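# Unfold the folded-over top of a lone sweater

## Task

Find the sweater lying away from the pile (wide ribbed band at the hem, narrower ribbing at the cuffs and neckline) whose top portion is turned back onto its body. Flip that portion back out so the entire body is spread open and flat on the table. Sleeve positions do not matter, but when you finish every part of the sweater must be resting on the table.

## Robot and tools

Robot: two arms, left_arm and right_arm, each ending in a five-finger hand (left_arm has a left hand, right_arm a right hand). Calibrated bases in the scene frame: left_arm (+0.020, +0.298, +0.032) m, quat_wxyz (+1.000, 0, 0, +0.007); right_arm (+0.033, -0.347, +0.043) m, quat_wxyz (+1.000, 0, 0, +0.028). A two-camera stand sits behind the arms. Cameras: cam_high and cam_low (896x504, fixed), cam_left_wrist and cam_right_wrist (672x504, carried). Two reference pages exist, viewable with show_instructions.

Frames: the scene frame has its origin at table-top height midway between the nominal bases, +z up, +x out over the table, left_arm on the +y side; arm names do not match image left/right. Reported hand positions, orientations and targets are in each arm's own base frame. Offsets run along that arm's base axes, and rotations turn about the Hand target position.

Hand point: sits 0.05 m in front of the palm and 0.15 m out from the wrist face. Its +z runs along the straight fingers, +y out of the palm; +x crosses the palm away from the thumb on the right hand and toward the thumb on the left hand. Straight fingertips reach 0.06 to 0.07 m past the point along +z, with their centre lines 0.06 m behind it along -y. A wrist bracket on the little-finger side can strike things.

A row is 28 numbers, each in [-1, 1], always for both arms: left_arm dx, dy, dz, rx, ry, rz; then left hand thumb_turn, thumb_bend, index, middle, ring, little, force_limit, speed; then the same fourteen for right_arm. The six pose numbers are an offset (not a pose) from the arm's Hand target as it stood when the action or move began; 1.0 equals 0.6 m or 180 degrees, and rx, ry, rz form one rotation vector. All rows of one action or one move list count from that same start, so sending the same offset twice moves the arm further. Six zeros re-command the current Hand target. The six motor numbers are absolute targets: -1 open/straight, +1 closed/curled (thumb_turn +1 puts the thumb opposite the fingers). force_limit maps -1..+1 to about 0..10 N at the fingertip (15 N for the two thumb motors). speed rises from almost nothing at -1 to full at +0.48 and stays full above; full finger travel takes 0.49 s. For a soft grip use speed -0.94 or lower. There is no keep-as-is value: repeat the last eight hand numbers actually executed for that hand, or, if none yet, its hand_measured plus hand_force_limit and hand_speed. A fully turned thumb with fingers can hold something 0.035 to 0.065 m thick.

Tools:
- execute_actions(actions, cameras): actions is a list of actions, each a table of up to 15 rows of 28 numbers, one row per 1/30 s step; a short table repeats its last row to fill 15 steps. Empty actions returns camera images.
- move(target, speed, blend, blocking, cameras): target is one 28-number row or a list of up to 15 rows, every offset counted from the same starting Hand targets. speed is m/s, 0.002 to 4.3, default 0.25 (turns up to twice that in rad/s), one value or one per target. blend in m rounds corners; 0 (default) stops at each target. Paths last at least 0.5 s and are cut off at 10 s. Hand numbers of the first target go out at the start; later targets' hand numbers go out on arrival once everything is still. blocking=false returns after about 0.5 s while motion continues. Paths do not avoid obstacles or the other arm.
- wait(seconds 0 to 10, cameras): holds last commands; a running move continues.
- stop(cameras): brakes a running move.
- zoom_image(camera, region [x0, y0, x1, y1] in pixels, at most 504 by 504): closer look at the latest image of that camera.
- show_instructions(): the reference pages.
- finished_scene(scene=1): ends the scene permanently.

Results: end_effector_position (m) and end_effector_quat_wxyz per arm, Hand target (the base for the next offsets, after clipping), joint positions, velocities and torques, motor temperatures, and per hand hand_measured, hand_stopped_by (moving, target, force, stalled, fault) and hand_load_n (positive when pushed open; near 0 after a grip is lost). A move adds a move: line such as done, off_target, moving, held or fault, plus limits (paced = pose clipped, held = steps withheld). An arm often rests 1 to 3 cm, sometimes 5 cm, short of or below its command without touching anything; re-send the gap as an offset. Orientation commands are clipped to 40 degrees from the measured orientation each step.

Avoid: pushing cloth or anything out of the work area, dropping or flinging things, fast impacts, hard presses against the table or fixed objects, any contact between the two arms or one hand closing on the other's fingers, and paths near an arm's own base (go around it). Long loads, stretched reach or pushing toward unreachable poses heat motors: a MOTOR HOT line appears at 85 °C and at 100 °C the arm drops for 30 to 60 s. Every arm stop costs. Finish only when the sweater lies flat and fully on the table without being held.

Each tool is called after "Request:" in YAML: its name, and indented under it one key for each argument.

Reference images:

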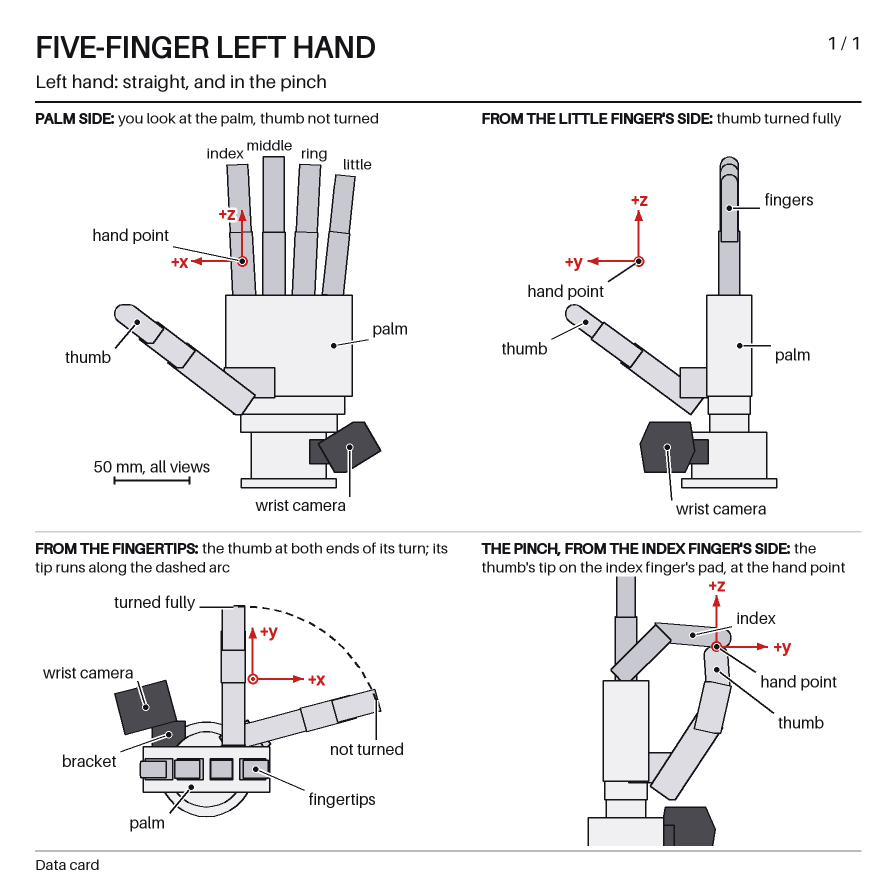

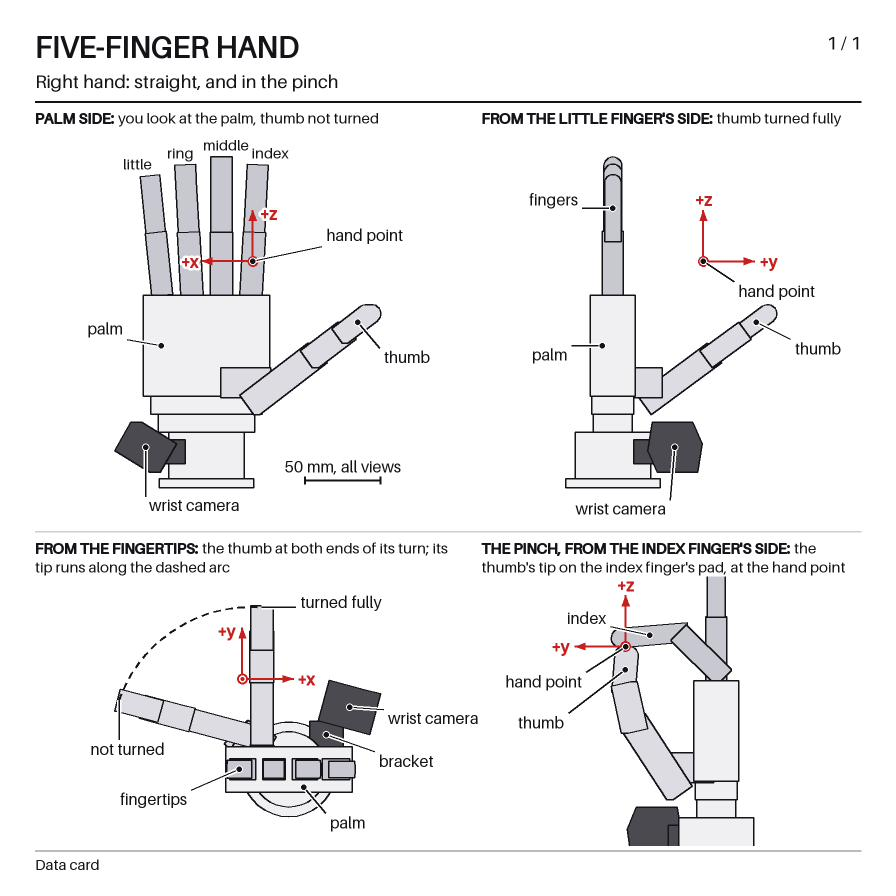

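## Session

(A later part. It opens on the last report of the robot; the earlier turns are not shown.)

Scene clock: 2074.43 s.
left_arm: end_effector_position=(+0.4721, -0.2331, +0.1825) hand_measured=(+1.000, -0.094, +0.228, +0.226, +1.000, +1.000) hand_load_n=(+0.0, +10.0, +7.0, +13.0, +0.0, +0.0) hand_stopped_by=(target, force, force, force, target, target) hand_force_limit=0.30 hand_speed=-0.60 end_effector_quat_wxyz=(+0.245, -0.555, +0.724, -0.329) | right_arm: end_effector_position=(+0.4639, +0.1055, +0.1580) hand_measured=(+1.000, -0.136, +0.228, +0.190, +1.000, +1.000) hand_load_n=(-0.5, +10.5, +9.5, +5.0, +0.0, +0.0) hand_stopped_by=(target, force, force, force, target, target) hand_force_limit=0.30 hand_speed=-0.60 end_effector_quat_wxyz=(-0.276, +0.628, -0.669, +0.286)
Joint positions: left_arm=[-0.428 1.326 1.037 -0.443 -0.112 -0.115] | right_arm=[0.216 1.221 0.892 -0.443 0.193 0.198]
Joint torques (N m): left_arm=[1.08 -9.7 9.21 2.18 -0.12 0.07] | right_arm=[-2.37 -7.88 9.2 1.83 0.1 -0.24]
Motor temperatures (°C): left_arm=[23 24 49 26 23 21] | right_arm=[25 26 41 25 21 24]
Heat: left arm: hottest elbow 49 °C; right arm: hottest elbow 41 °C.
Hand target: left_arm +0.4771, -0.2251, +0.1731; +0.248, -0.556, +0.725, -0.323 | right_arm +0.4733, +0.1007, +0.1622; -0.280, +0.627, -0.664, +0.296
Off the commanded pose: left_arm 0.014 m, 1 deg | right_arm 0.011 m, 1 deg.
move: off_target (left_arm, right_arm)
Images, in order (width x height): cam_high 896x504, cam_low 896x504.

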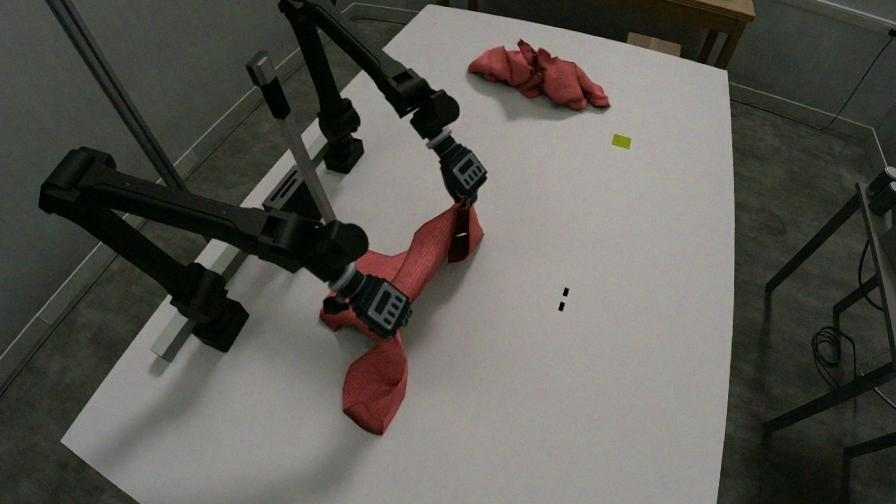

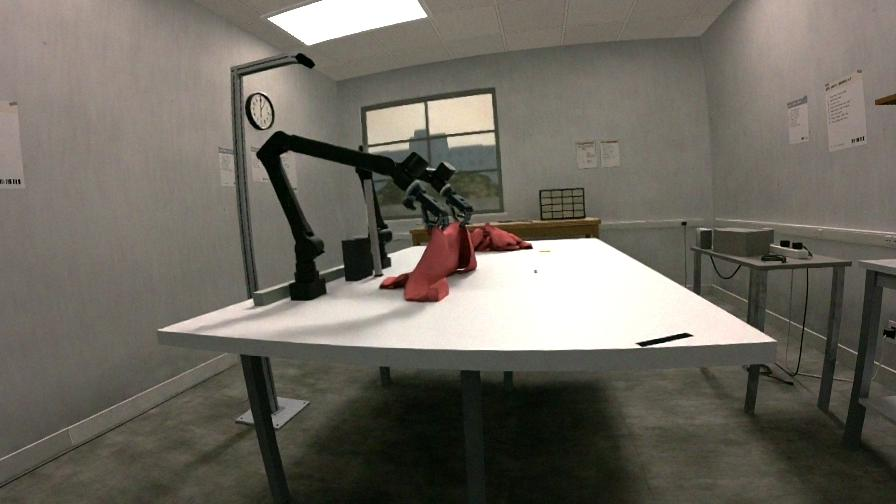

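Request:
move:
  target:
    - [0.2,-0.003,-0.183,0,0,0,1,0.1,0.3,0.3,1,1,0.3,-0.6,0.2,-0.011,-0.183,0,0,0,1,0.1,0.3,0.3,1,1,0.3,-0.6]
    - [0.302,-0.004,-0.258,0,0,0,1,0.1,0.3,0.3,1,1,0.3,-0.6,0.3,-0.016,-0.262,0,0,0,1,0.1,0.3,0.3,1,1,0.3,-0.6]
  speed: 0.15
  blend: [0.04,0]
  cameras: ["all"]

Request:
zoom_image:
  camera: "cam_high"
  region: [300, 170, 560, 450]

Scene clock: 2081.03 s.
left_arm: end_effector_position=(+0.6293, -0.2310, +0.0082) hand_measured=(+1.000, -0.094, +0.228, +0.226, +1.000, +1.000) hand_load_n=(+0.0, +10.0, +7.0, +13.0, +0.0, +0.0) hand_stopped_by=(target, force, force, force, target, target) hand_force_limit=0.30 hand_speed=-0.60 end_effector_quat_wxyz=(+0.232, -0.560, +0.732, -0.311) | right_arm: end_effector_position=(+0.6281, +0.0959, -0.0060) hand_measured=(+1.000, -0.136, +0.228, +0.190, +1.000, +1.000) hand_load_n=(+0.0, +9.5, +10.0, +5.5, +0.0, +0.0) hand_stopped_by=(target, force, force, force, target, target) hand_force_limit=0.30 hand_speed=-0.60 end_effector_quat_wxyz=(-0.267, +0.631, -0.673, +0.279)
Joint positions: left_arm=[-0.309 1.908 1.272 -0.138 -0.024 -0.034] | right_arm=[0.132 1.855 1.143 -0.075 0.132 0.141]
Joint torques (N m): left_arm=[1.26 -15.97 13.22 1.96 -0.08 0.09] | right_arm=[-1.61 -14.92 10.52 1.98 0.04 -0.16]
Heat: left arm: hottest elbow 48 °C; right arm: hottest elbow 41 °C.
Hand target: left_arm +0.6582, -0.2274, +0.0182; +0.248, -0.556, +0.724, -0.323 | right_arm +0.6533, +0.0910, +0.0050; -0.280, +0.627, -0.664, +0.296
Off the commanded pose: left_arm 0.031 m, 2 deg | right_arm 0.028 m, 3 deg.
move: off_target (left_arm, right_arm); blend cut to 0.0383 m at target 1

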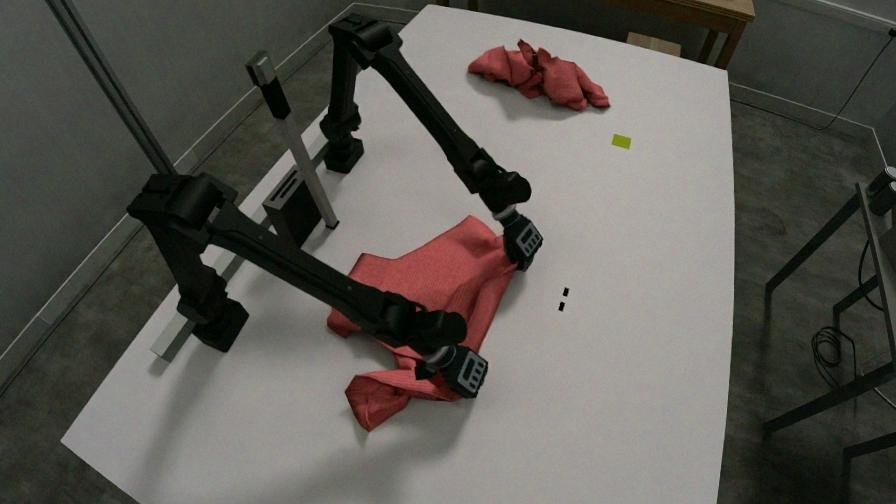

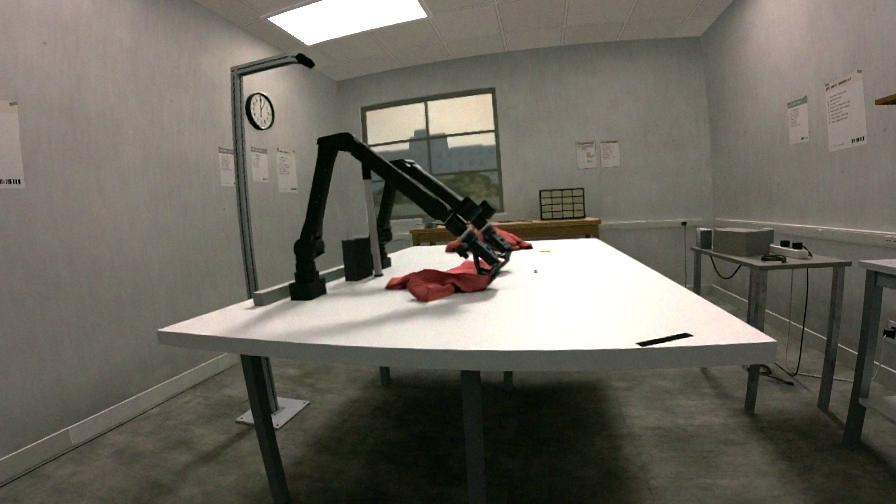

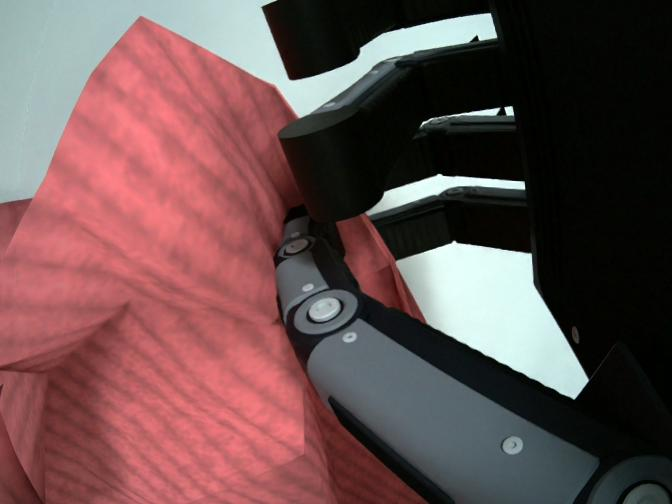

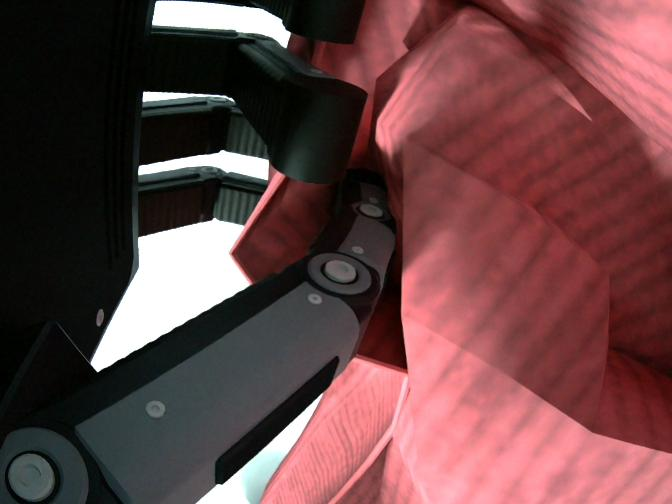

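Scaled by 1.800.

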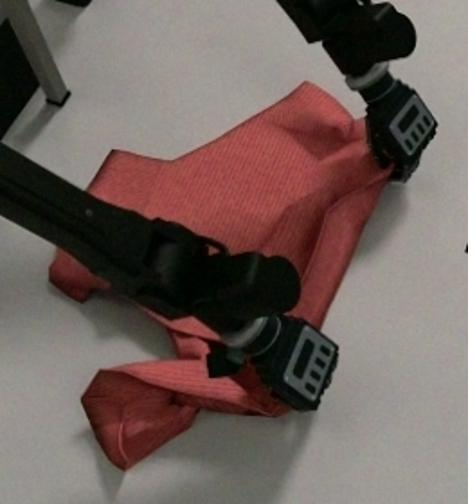

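Request:
execute_actions:
  actions: []

Request:
zoom_image:
  camera: "cam_high"
  region: [280, 180, 620, 460]

Scene clock: 2099.97 s.
left_arm: end_effector_position=(+0.6293, -0.2309, +0.0082) hand_measured=(+1.000, -0.094, +0.228, +0.226, +1.000, +1.000) hand_load_n=(+0.0, +10.0, +7.0, +13.5, +0.0, +0.5) hand_stopped_by=(target, force, force, force, target, target) hand_force_limit=0.30 hand_speed=-0.60 end_effector_quat_wxyz=(+0.233, -0.560, +0.732, -0.311) | right_arm: end_effector_position=(+0.6281, +0.0959, -0.0060) hand_measured=(+1.000, -0.136, +0.228, +0.190, +1.000, +1.000) hand_load_n=(+0.0, +9.5, +10.0, +5.0, +0.0, +0.0) hand_stopped_by=(target, force, force, force, target, target) hand_force_limit=0.30 hand_speed=-0.60 end_effector_quat_wxyz=(-0.267, +0.631, -0.673, +0.279)
Joint positions: left_arm=[-0.309 1.908 1.272 -0.138 -0.024 -0.034] | right_arm=[0.132 1.855 1.143 -0.075 0.132 0.141]
Joint velocities: within noise
Joint torques (N m): left_arm=[1.14 -15.97 13.22 1.96 -0.08 0.08] | right_arm=[-2.14 -14.92 10.48 1.89 0.08 -0.2]
Motor temperatures (°C): left_arm=[23 25 48 26 23 21] | right_arm=[25 27 40 25 21 24]
Heat: left arm: hottest elbow 48 °C; right arm: hottest elbow 40 °C.
Hand target: left_arm +0.6582, -0.2273, +0.0182; +0.248, -0.556, +0.725, -0.323 | right_arm +0.6533, +0.0910, +0.0050; -0.280, +0.627, -0.664, +0.296
Off the commanded pose: left_arm 0.031 m, 2 deg | right_arm 0.028 m, 3 deg.

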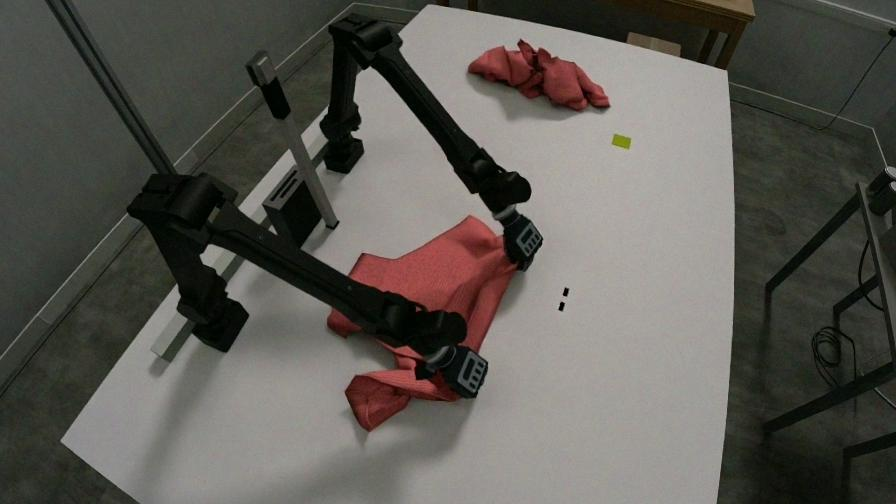

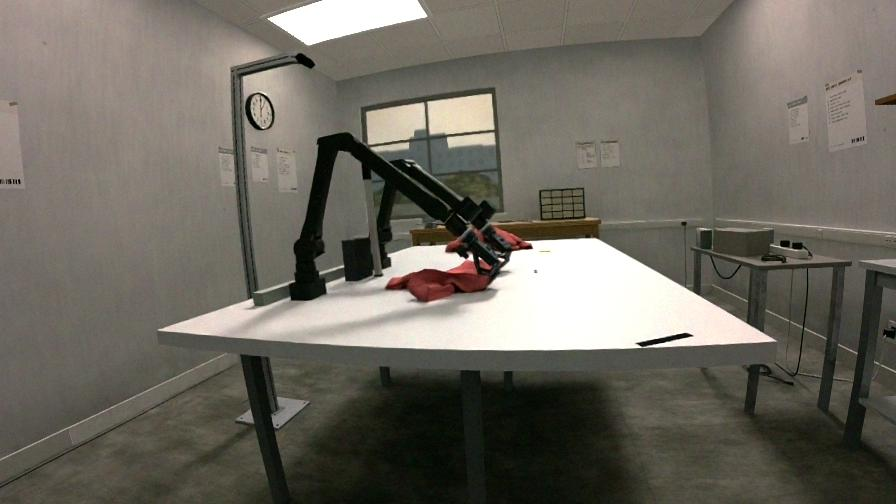

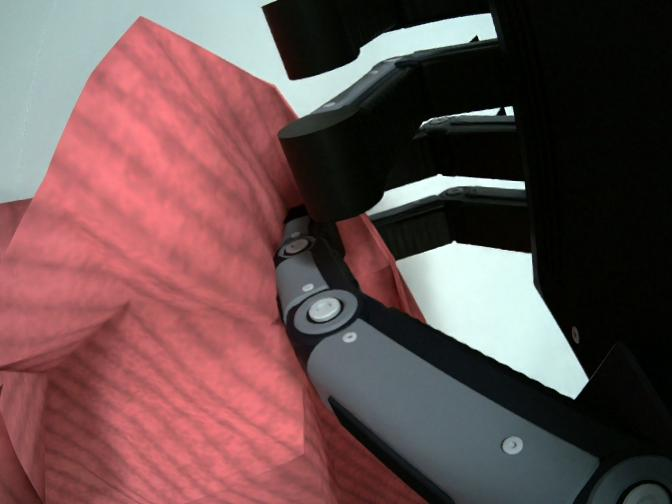

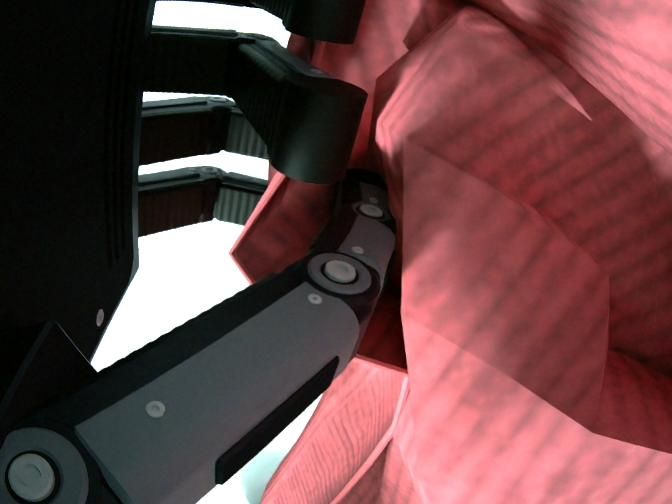

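Scaled by 1.482.

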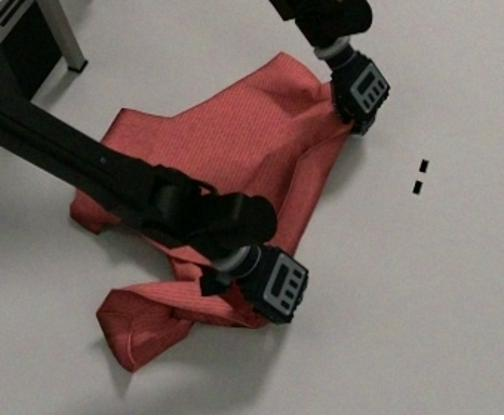

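Request:
move:
  target: [0.0333, 0.0167, -0.0083, 0, 0, 0, 1, 0.1, 0.3, 0.3, 1, 1, 0.3, -0.6, 0.0333, -0.0833, -0.0083, 0, 0, 0, 1, 0.1, 0.3, 0.3, 1, 1, 0.3, -0.6]
  speed: 0.08
  cameras: ["cam_high", "cam_right_wrist"]

Scene clock: 2106.77 s.
left_arm: end_effector_position=(+0.6482, -0.2336, +0.0072) hand_measured=(+1.000, -0.094, +0.228, +0.226, +1.000, +1.000) hand_load_n=(+0.0, +10.0, +7.0, +13.5, +0.0, +0.0) hand_stopped_by=(target, force, force, force, target, target) hand_force_limit=0.30 hand_speed=-0.60 end_effector_quat_wxyz=(+0.230, -0.556, +0.732, -0.320) | right_arm: end_effector_position=(+0.6490, +0.0584, -0.0074) hand_measured=(+1.000, -0.136, +0.228, +0.190, +1.000, +1.000) hand_load_n=(+0.5, +10.0, +10.5, +5.0, +0.0, +0.0) hand_stopped_by=(target, force, force, force, target, target) hand_force_limit=0.30 hand_speed=-0.60 end_effector_quat_wxyz=(-0.276, +0.630, -0.673, +0.273)
Joint positions: left_arm=[-0.298 1.947 1.325 -0.138 0.001 -0.027] | right_arm=[0.052 1.892 1.192 -0.075 0.058 0.094]
Joint torques (N m): left_arm=[2.14 -16.44 13.29 1.55 -0.26 0.18] | right_arm=[-4.01 -16.21 10.45 1.72 0.3 -0.36]
Heat: left arm: hottest elbow 48 °C; right arm: hottest elbow 40 °C.
Hand target: left_arm +0.6782, -0.2174, +0.0133; +0.248, -0.556, +0.724, -0.323 | right_arm +0.6733, +0.0411, +0.0001; -0.280, +0.627, -0.664, +0.296
Off the commanded pose: left_arm 0.035 m, 2 deg | right_arm 0.031 m, 3 deg.
move: off_target (left_arm, right_arm)
Images, in order (width x height): cam_high 896x504, cam_right_wrist 672x504.

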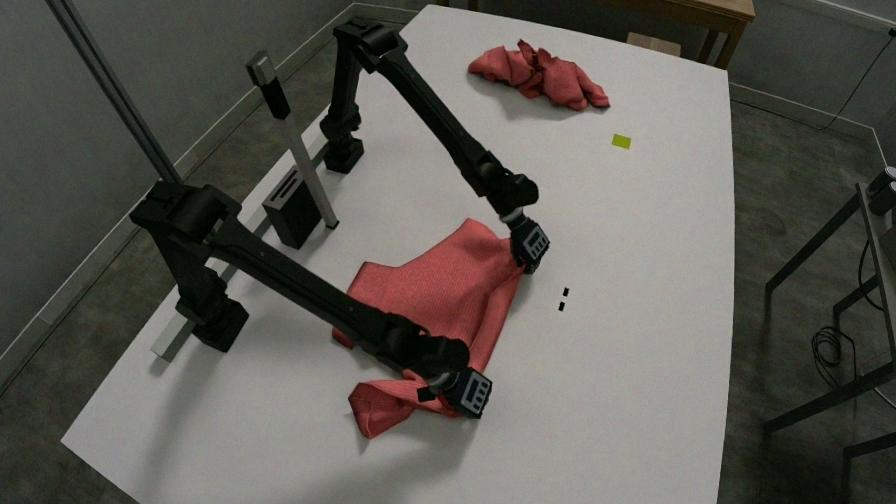

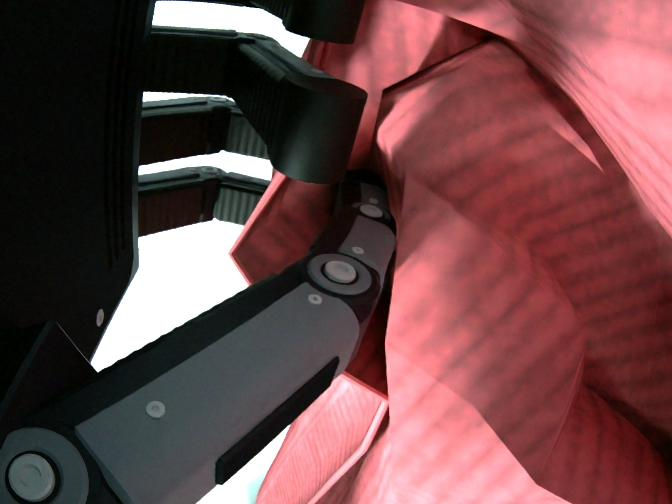

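Request:
move:
  target: [0, 0, 0, 0, 0, 0, 1, 0.1, -1, -1, 1, 1, 0.3, -0.5, 0, 0, 0, 0, 0, 0, 1, 0.1, -1, -1, 1, 1, 0.3, -0.5]
  speed: 0.08
  cameras: ["cam_high", "cam_right_wrist", "cam_left_wrist"]

Scene clock: 2111.70 s.
left_arm: end_effector_position=(+0.6554, -0.2214, +0.0092) hand_measured=(+1.000, -0.092, -1.000, -1.000, +1.000, +1.000) hand_load_n=(+0.0, +0.0, +0.0, +0.0, +0.0, +0.0) hand_stopped_by=(target, force, target, target, target, target) hand_force_limit=0.30 hand_speed=-0.50 end_effector_quat_wxyz=(+0.237, -0.558, +0.729, -0.318) | right_arm: end_effector_position=(+0.6492, +0.0487, -0.0083) hand_measured=(+1.000, -0.132, -1.000, -1.000, +1.000, +1.000) hand_load_n=(+0.5, +0.5, +0.0, +0.0, +0.0, +0.0) hand_stopped_by=(target, force, target, target, target, target) hand_force_limit=0.30 hand_speed=-0.50 end_effector_quat_wxyz=(-0.271, +0.631, -0.672, +0.278)
Joint positions: left_arm=[-0.28 1.949 1.333 -0.138 -0.002 -0.014] | right_arm=[0.039 1.893 1.192 -0.075 0.06 0.076]
Joint torques (N m): left_arm=[0.97 -16.44 12.98 1.58 -0.13 0.05] | right_arm=[-2.43 -16.03 10.69 1.62 0.21 -0.18]
Heat: left arm: hottest elbow 49 °C; right arm: hottest elbow 41 °C.
Hand target: left_arm +0.6782, -0.2172, +0.0132; +0.248, -0.556, +0.725, -0.323 | right_arm +0.6733, +0.0412, +0.0000; -0.280, +0.627, -0.664, +0.296
Off the commanded pose: left_arm 0.023 m, 1 deg | right_arm 0.027 m, 2 deg.
move: off_target (left_arm, right_arm)
Images, in order (width x height): cam_high 896x504, cam_left_wrist 672x504, cam_right_wrist 672x504.

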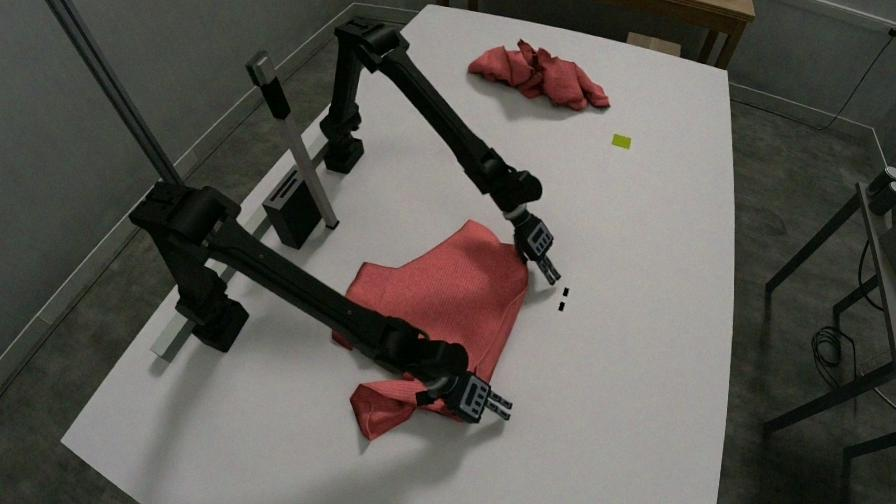

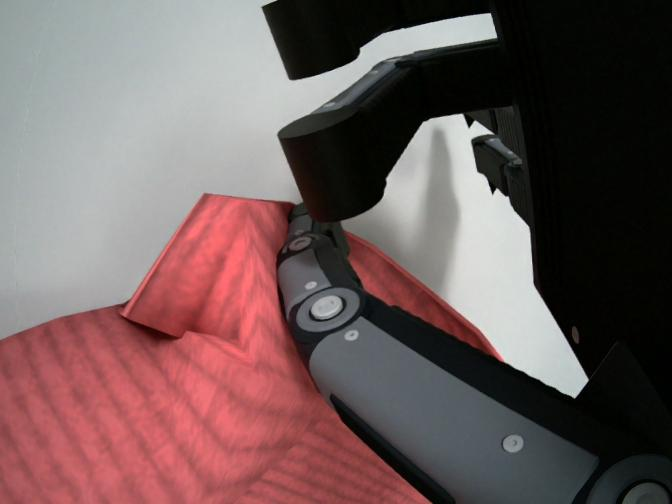

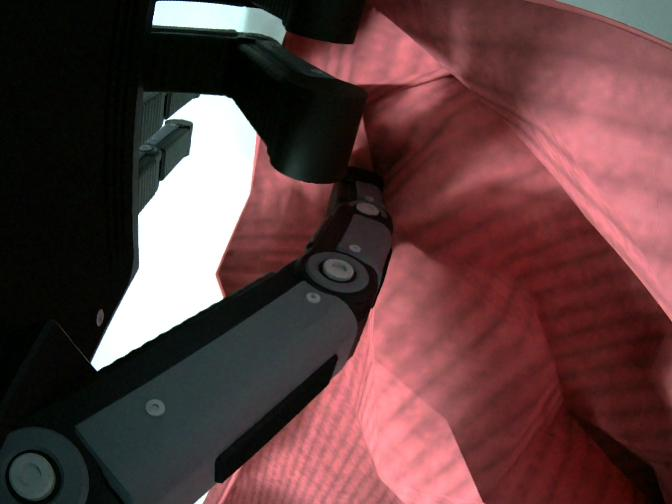

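Request:
move:
  target:
    - [0.075, 0, 0, 0, 0, 0, 1, 0.1, -1, -1, 1, 1, 0.3, -0.5, 0.075, -0.02, 0, 0, 0, 0, 1, 0.1, -1, -1, 1, 1, 0.3, -0.5]
    - [0.075, 0, 0.08, 0, 0, 0, 1, 0.1, -1, -1, 1, 1, 0.3, -0.5, 0.075, -0.02, 0.08, 0, 0, 0, 1, 0.1, -1, -1, 1, 1, 0.3, -0.5]
  speed: 0.08
  cameras: ["cam_high", "cam_right_wrist", "cam_left_wrist"]

Scene clock: 2117.70 s.
left_arm: end_effector_position=(+0.6977, -0.2207, +0.0274) hand_measured=(+1.000, -0.092, -1.000, -1.000, +1.000, +1.000) hand_load_n=(+0.0, +0.0, +0.0, +0.0, +0.0, +0.0) hand_stopped_by=(target, force, target, target, target, target) hand_force_limit=0.30 hand_speed=-0.50 end_effector_quat_wxyz=(+0.229, -0.563, +0.734, -0.304) | right_arm: end_effector_position=(+0.6960, +0.0353, +0.0085) hand_measured=(+1.000, -0.132, -1.000, -1.000, +1.000, +1.000) hand_load_n=(+0.0, +0.5, +0.0, +0.0, +0.0, +0.0) hand_stopped_by=(target, force, target, target, target, target) hand_force_limit=0.30 hand_speed=-0.50 end_effector_quat_wxyz=(-0.261, +0.634, -0.675, +0.273)
Joint positions: left_arm=[-0.262 2.024 1.53 -0.296 0.007 -0.002] | right_arm=[0.016 1.969 1.385 -0.214 0.049 0.059]
Joint torques (N m): left_arm=[0.85 -21.71 14.13 1.16 0 0.05] | right_arm=[-2.78 -21.83 11.07 0.76 -0.04 -0.1]
Heat: left arm: hottest elbow 50 °C; right arm: hottest elbow 41 °C.
Hand target: left_arm +0.7233, -0.2171, +0.0612; +0.248, -0.556, +0.724, -0.323 | right_arm +0.7183, +0.0291, +0.0480; -0.280, +0.627, -0.664, +0.296
Off the commanded pose: left_arm 0.042 m, 3 deg | right_arm 0.046 m, 4 deg.
move: off_target (left_arm, right_arm)
Images, in order (width x height): cam_high 896x504, cam_left_wrist 672x504, cam_right_wrist 672x504.

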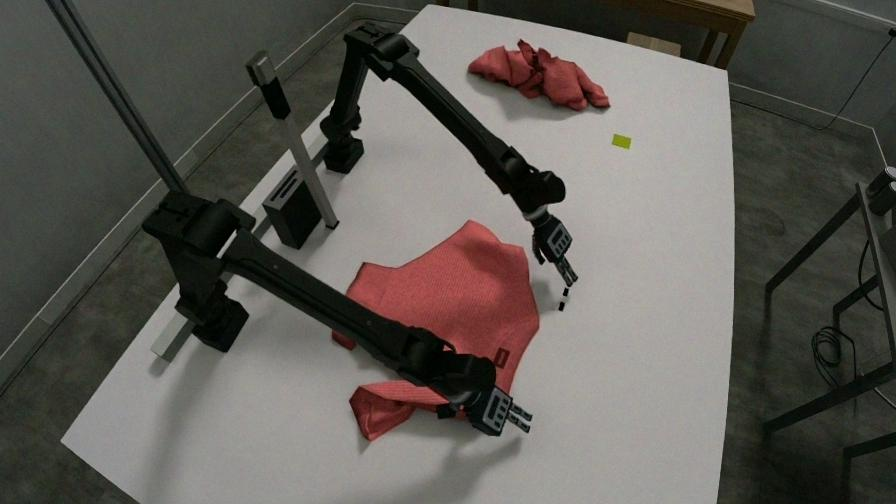

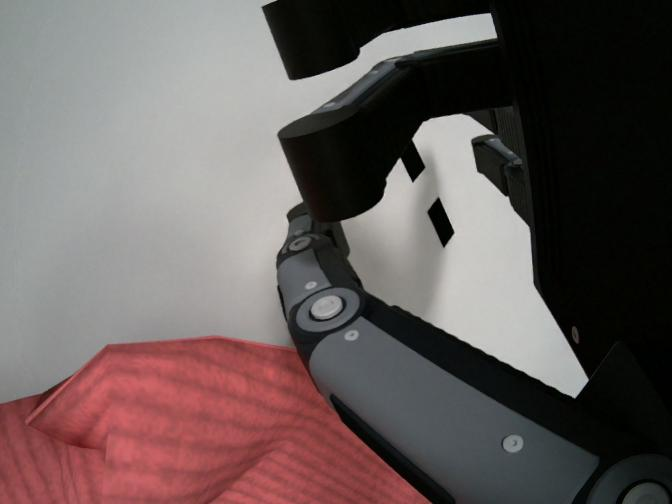

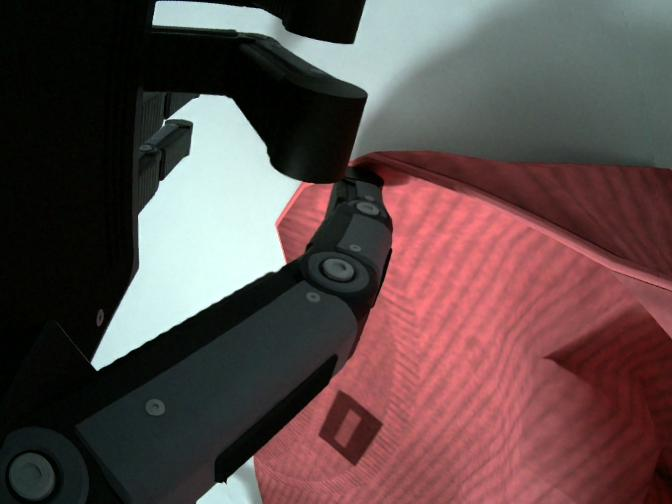

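Request:
move:
  target:
    - [0.0, 0, 0.2, 0, 0, 0, 1, 0.1, -1, -1, 1, 1, 0.3, -0.5, 0.0, 0.0, 0.2, 0, 0, 0, 1, 0.1, -1, -1, 1, 1, 0.3, -0.5]
    - [-0.4, 0.05, 0.3, 0, 0, 0, 1, 0.1, -1, -1, 1, 1, 0.3, -0.5, -0.4, -0.1, 0.3, 0, 0, 0, 1, 0.1, -1, -1, 1, 1, 0.3, -0.5]
    - [-0.83, 0.11, 0.32, 0, 0, 0, 1, 0.1, -1, -1, 1, 1, 0.3, -0.5, -0.8, 0.16, 0.4, 0, 0, 0, 1, 0.1, -1, -1, 1, 1, 0.3, -0.5]
  speed: 0.25
  blend: [0.04, 0.04, 0]
  cameras: ["cam_high", "cam_low", "cam_right_wrist", "cam_left_wrist"]

Request:
zoom_image:
  camera: "cam_high"
  region: [300, 190, 600, 460]

Scene clock: 2128.33 s.
left_arm: end_effector_position=(+0.2317, -0.1500, +0.2623) hand_measured=(+1.000, -0.092, -1.000, -1.000, +1.000, +1.000) hand_load_n=(+0.0, +0.0, +0.0, +0.0, +0.0, +0.0) hand_stopped_by=(target, force, target, target, target, target) hand_force_limit=0.30 hand_speed=-0.50 end_effector_quat_wxyz=(+0.254, -0.556, +0.719, -0.329) | right_arm: end_effector_position=(+0.2343, +0.1185, +0.2681) hand_measured=(+1.000, -0.132, -1.000, -1.000, +1.000, +1.000) hand_load_n=(+0.0, +0.0, +0.0, +0.0, +0.0, +0.0) hand_stopped_by=(target, force, target, target, target, target) hand_force_limit=0.30 hand_speed=-0.50 end_effector_quat_wxyz=(-0.266, +0.635, -0.662, +0.297)
Joint positions: left_arm=[-0.6 0.569 0.815 -0.99 -0.259 -0.231] | right_arm=[0.637 0.607 0.874 -1.158 0.499 0.501]
Joint torques (N m): left_arm=[-1.14 -0.56 8.8 1.25 -0.27 -0.18] | right_arm=[-0.73 1.38 11.86 0.81 0.42 0.15]
Heat: left arm: hottest elbow 50 °C; right arm: hottest elbow 41 °C.
Hand target: left_arm +0.2252, -0.1512, +0.2532; +0.248, -0.556, +0.724, -0.323 | right_arm +0.2382, +0.1250, +0.2880; -0.280, +0.627, -0.664, +0.296
Off the commanded pose: left_arm 0.011 m, 1 deg | right_arm 0.021 m, 2 deg.
move: off_target (left_arm, right_arm)

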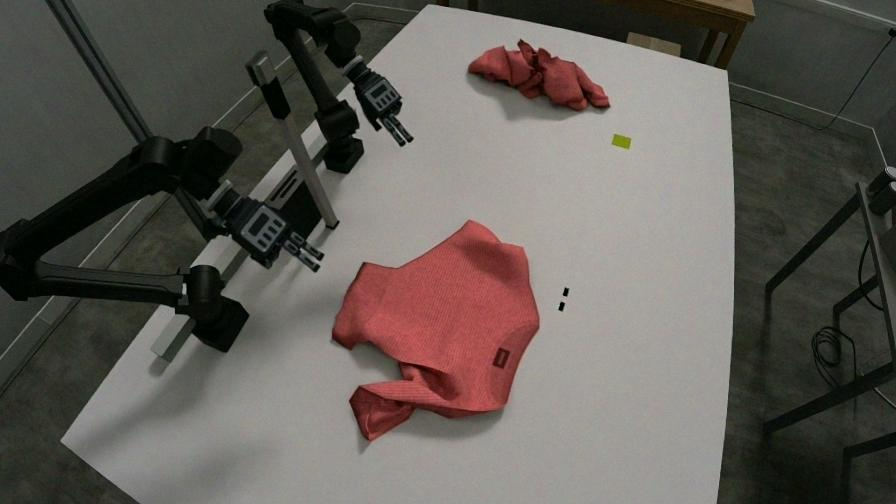

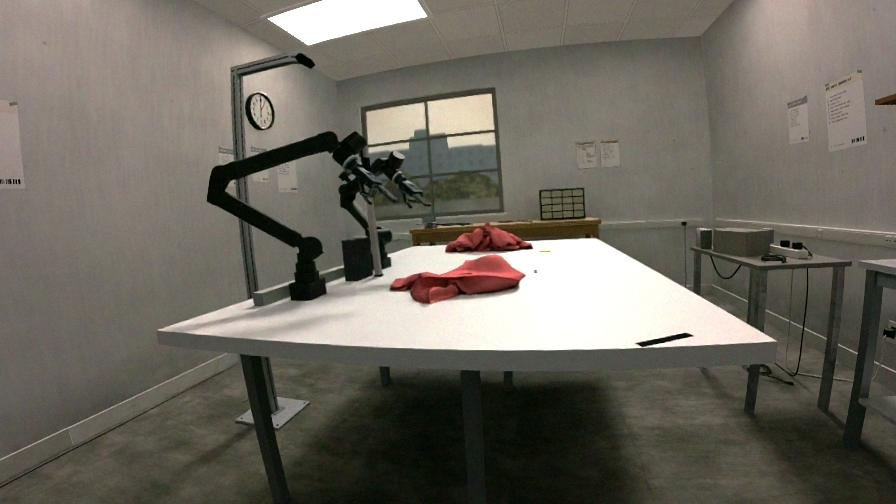

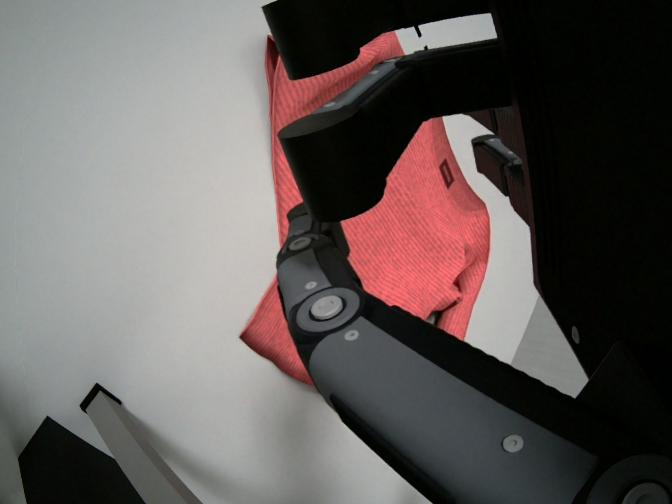

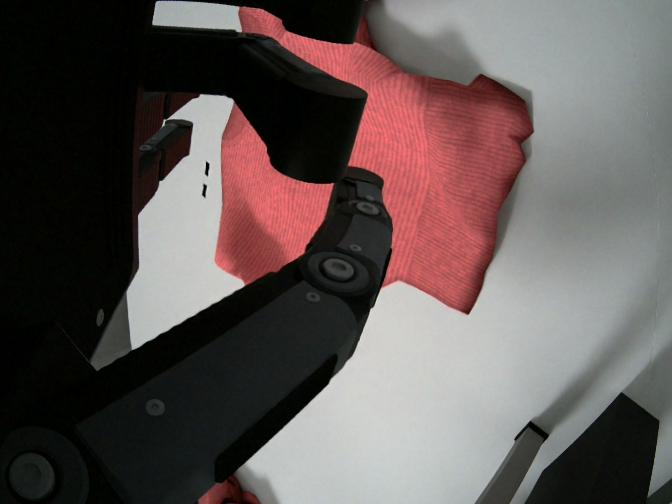

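Scaled by 1.680.

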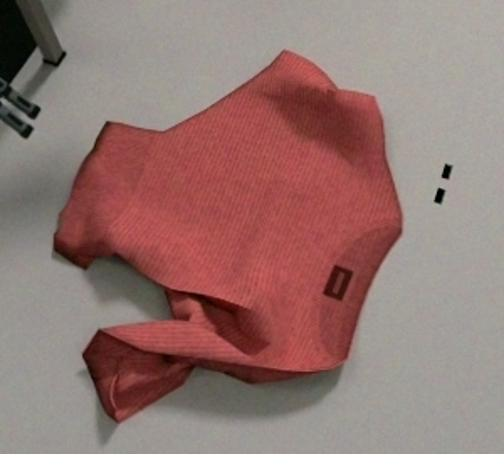

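Request:
move:
  target: [0.2, 0.13, 0.0, 0, 0, 0, 1, -0.2, -1, -1, 1, 1, 0.3, -0.5, 0.18, -0.12, -0.02, 0, 0, 0, 1, -0.2, -1, -1, 1, 1, 0.3, -0.5]
  speed: 0.25
  cameras: ["cam_high", "cam_right_wrist", "cam_left_wrist"]

Scene clock: 2159.13 s.
left_arm: end_effector_position=(+0.3231, -0.0764, +0.2194) hand_measured=(+1.000, -0.200, -1.000, -1.000, +1.000, +1.000) hand_load_n=(+0.0, +0.0, +0.0, +0.0, +0.0, +0.0) hand_stopped_by=(target, target, target, target, target, target) hand_force_limit=0.30 hand_speed=-0.50 end_effector_quat_wxyz=(+0.220, -0.567, +0.734, -0.303) | right_arm: end_effector_position=(+0.3290, +0.0549, +0.2468) hand_measured=(+1.000, -0.200, -1.000, -1.000, +1.000, +1.000) hand_load_n=(+0.0, +0.0, +0.0, -0.5, +0.0, +0.0) hand_stopped_by=(target, target, target, target, target, target) hand_force_limit=0.30 hand_speed=-0.50 end_effector_quat_wxyz=(-0.259, +0.635, -0.674, +0.276)
Joint positions: left_arm=[-0.077 0.816 0.819 -0.817 0.143 0.122] | right_arm=[0.129 0.793 0.879 -0.891 0.133 0.135]
Joint torques (N m): left_arm=[0.97 -2.37 16.02 2.07 0.08 0.03] | right_arm=[-2.02 -1.67 12.83 1.62 -0.08 -0.19]
Heat: left arm: hottest elbow 50 °C; right arm: hottest elbow 41 °C.
Hand target: left_arm +0.3452, -0.0731, +0.2533; +0.248, -0.556, +0.724, -0.323 | right_arm +0.3463, +0.0531, +0.2760; -0.280, +0.627, -0.664, +0.296
Off the commanded pose: left_arm 0.040 m, 4 deg | right_arm 0.034 m, 4 deg.
move: off_target (left_arm, right_arm)
Images, in order (width x height): cam_high 896x504, cam_left_wrist 672x504, cam_right_wrist 672x504.

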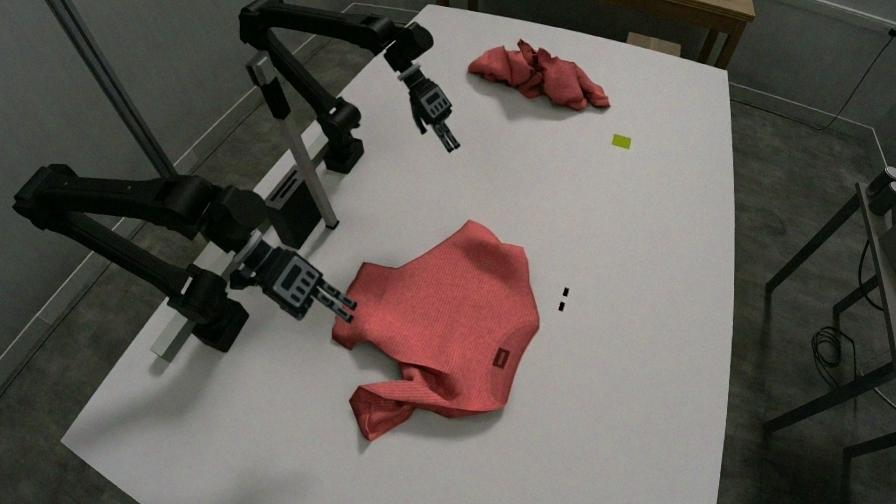

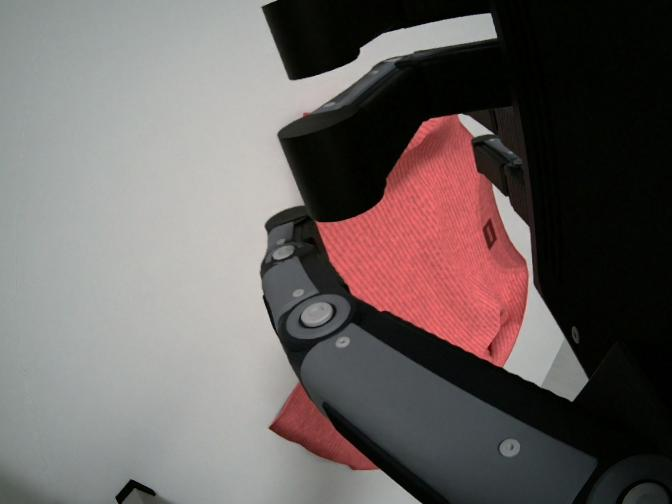

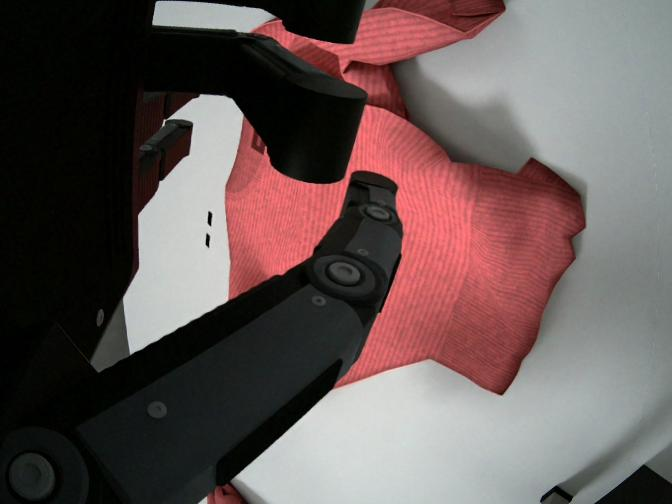

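Request:
move:
  target: [0.2, 0.12, 0.0, 0, 0, 0, 1, -0.2, -1, -1, 1, 1, 0.3, -0.5, 0.16, -0.22, -0.05, 0, 0, 0, -1, -1, -1, -1, 1, 1, 0.3, -0.5]
  speed: 0.25
  cameras: ["cam_high", "cam_right_wrist", "cam_left_wrist"]

Request:
zoom_image:
  camera: "cam_high"
  region: [340, 310, 540, 450]

Request:
zoom_image:
  camera: "cam_high"
  region: [400, 200, 560, 340]

Scene clock: 2171.40 s.
left_arm: end_effector_position=(+0.4410, -0.0095, +0.2261) hand_measured=(+1.000, -0.200, -1.000, -1.000, +1.000, +1.000) hand_load_n=(+0.0, +0.0, +0.0, +0.0, +0.0, +0.0) hand_stopped_by=(target, target, target, target, target, target) hand_force_limit=0.30 hand_speed=-0.50 end_effector_quat_wxyz=(+0.221, -0.567, +0.730, -0.311) | right_arm: end_effector_position=(+0.4220, -0.0694, +0.2206) hand_measured=(-1.000, -1.000, -1.000, -1.000, +1.000, +1.000) hand_load_n=(+0.0, +0.0, +0.0, +0.0, +0.0, +0.0) hand_stopped_by=(target, target, target, target, target, target) hand_force_limit=0.30 hand_speed=-0.50 end_effector_quat_wxyz=(-0.268, +0.630, -0.677, +0.269)
Joint positions: left_arm=[0.139 1.162 1.045 -0.718 0.299 0.272] | right_arm=[-0.292 1.099 0.982 -0.69 -0.177 -0.148]
Joint torques (N m): left_arm=[0.73 -6.77 15.84 1.91 0.18 0.05] | right_arm=[-1.55 -6.89 12.93 1.83 -0.21 -0.14]
Heat: left arm: hottest elbow 51 °C; right arm: hottest elbow 42 °C.
Hand target: left_arm +0.4652, -0.0011, +0.2533; +0.248, -0.556, +0.724, -0.323 | right_arm +0.4423, -0.0790, +0.2460; -0.280, +0.627, -0.664, +0.296
Off the commanded pose: left_arm 0.037 m, 4 deg | right_arm 0.034 m, 4 deg.
move: off_target (left_arm, right_arm)
Images, in order (width x height): cam_high 896x504, cam_left_wrist 672x504, cam_right_wrist 672x504.

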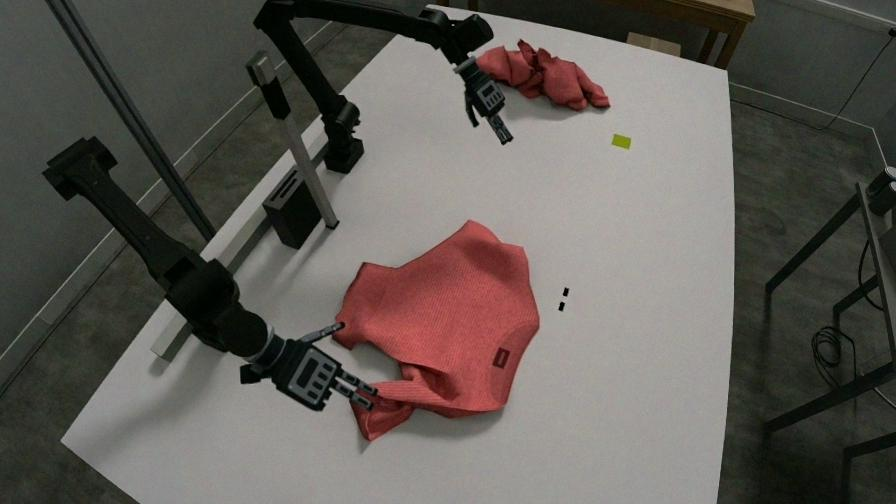

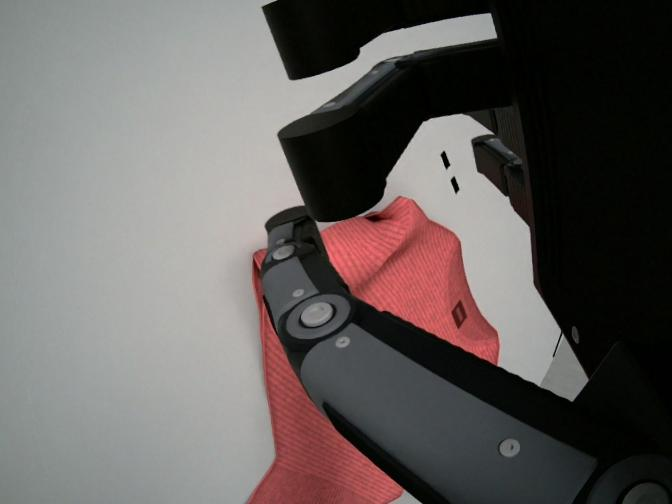

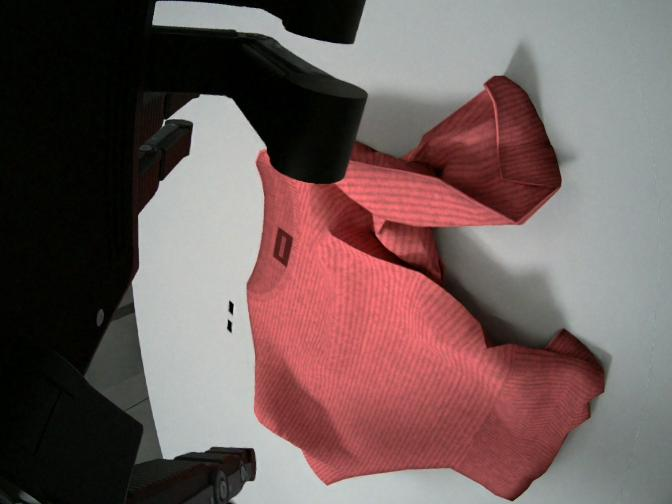

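Scaled by 2.520.

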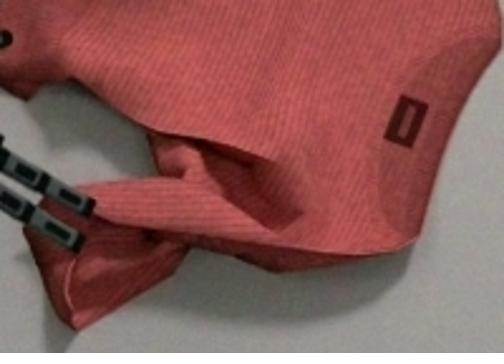

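Scaled by 3.150.

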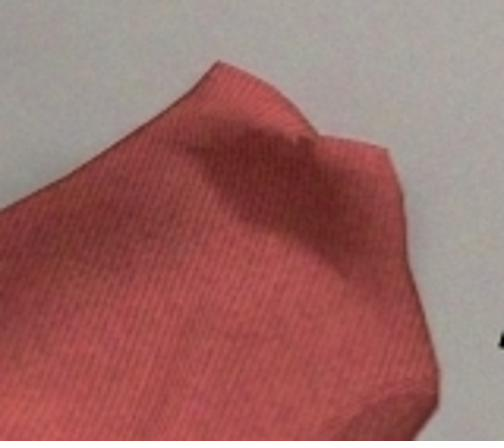

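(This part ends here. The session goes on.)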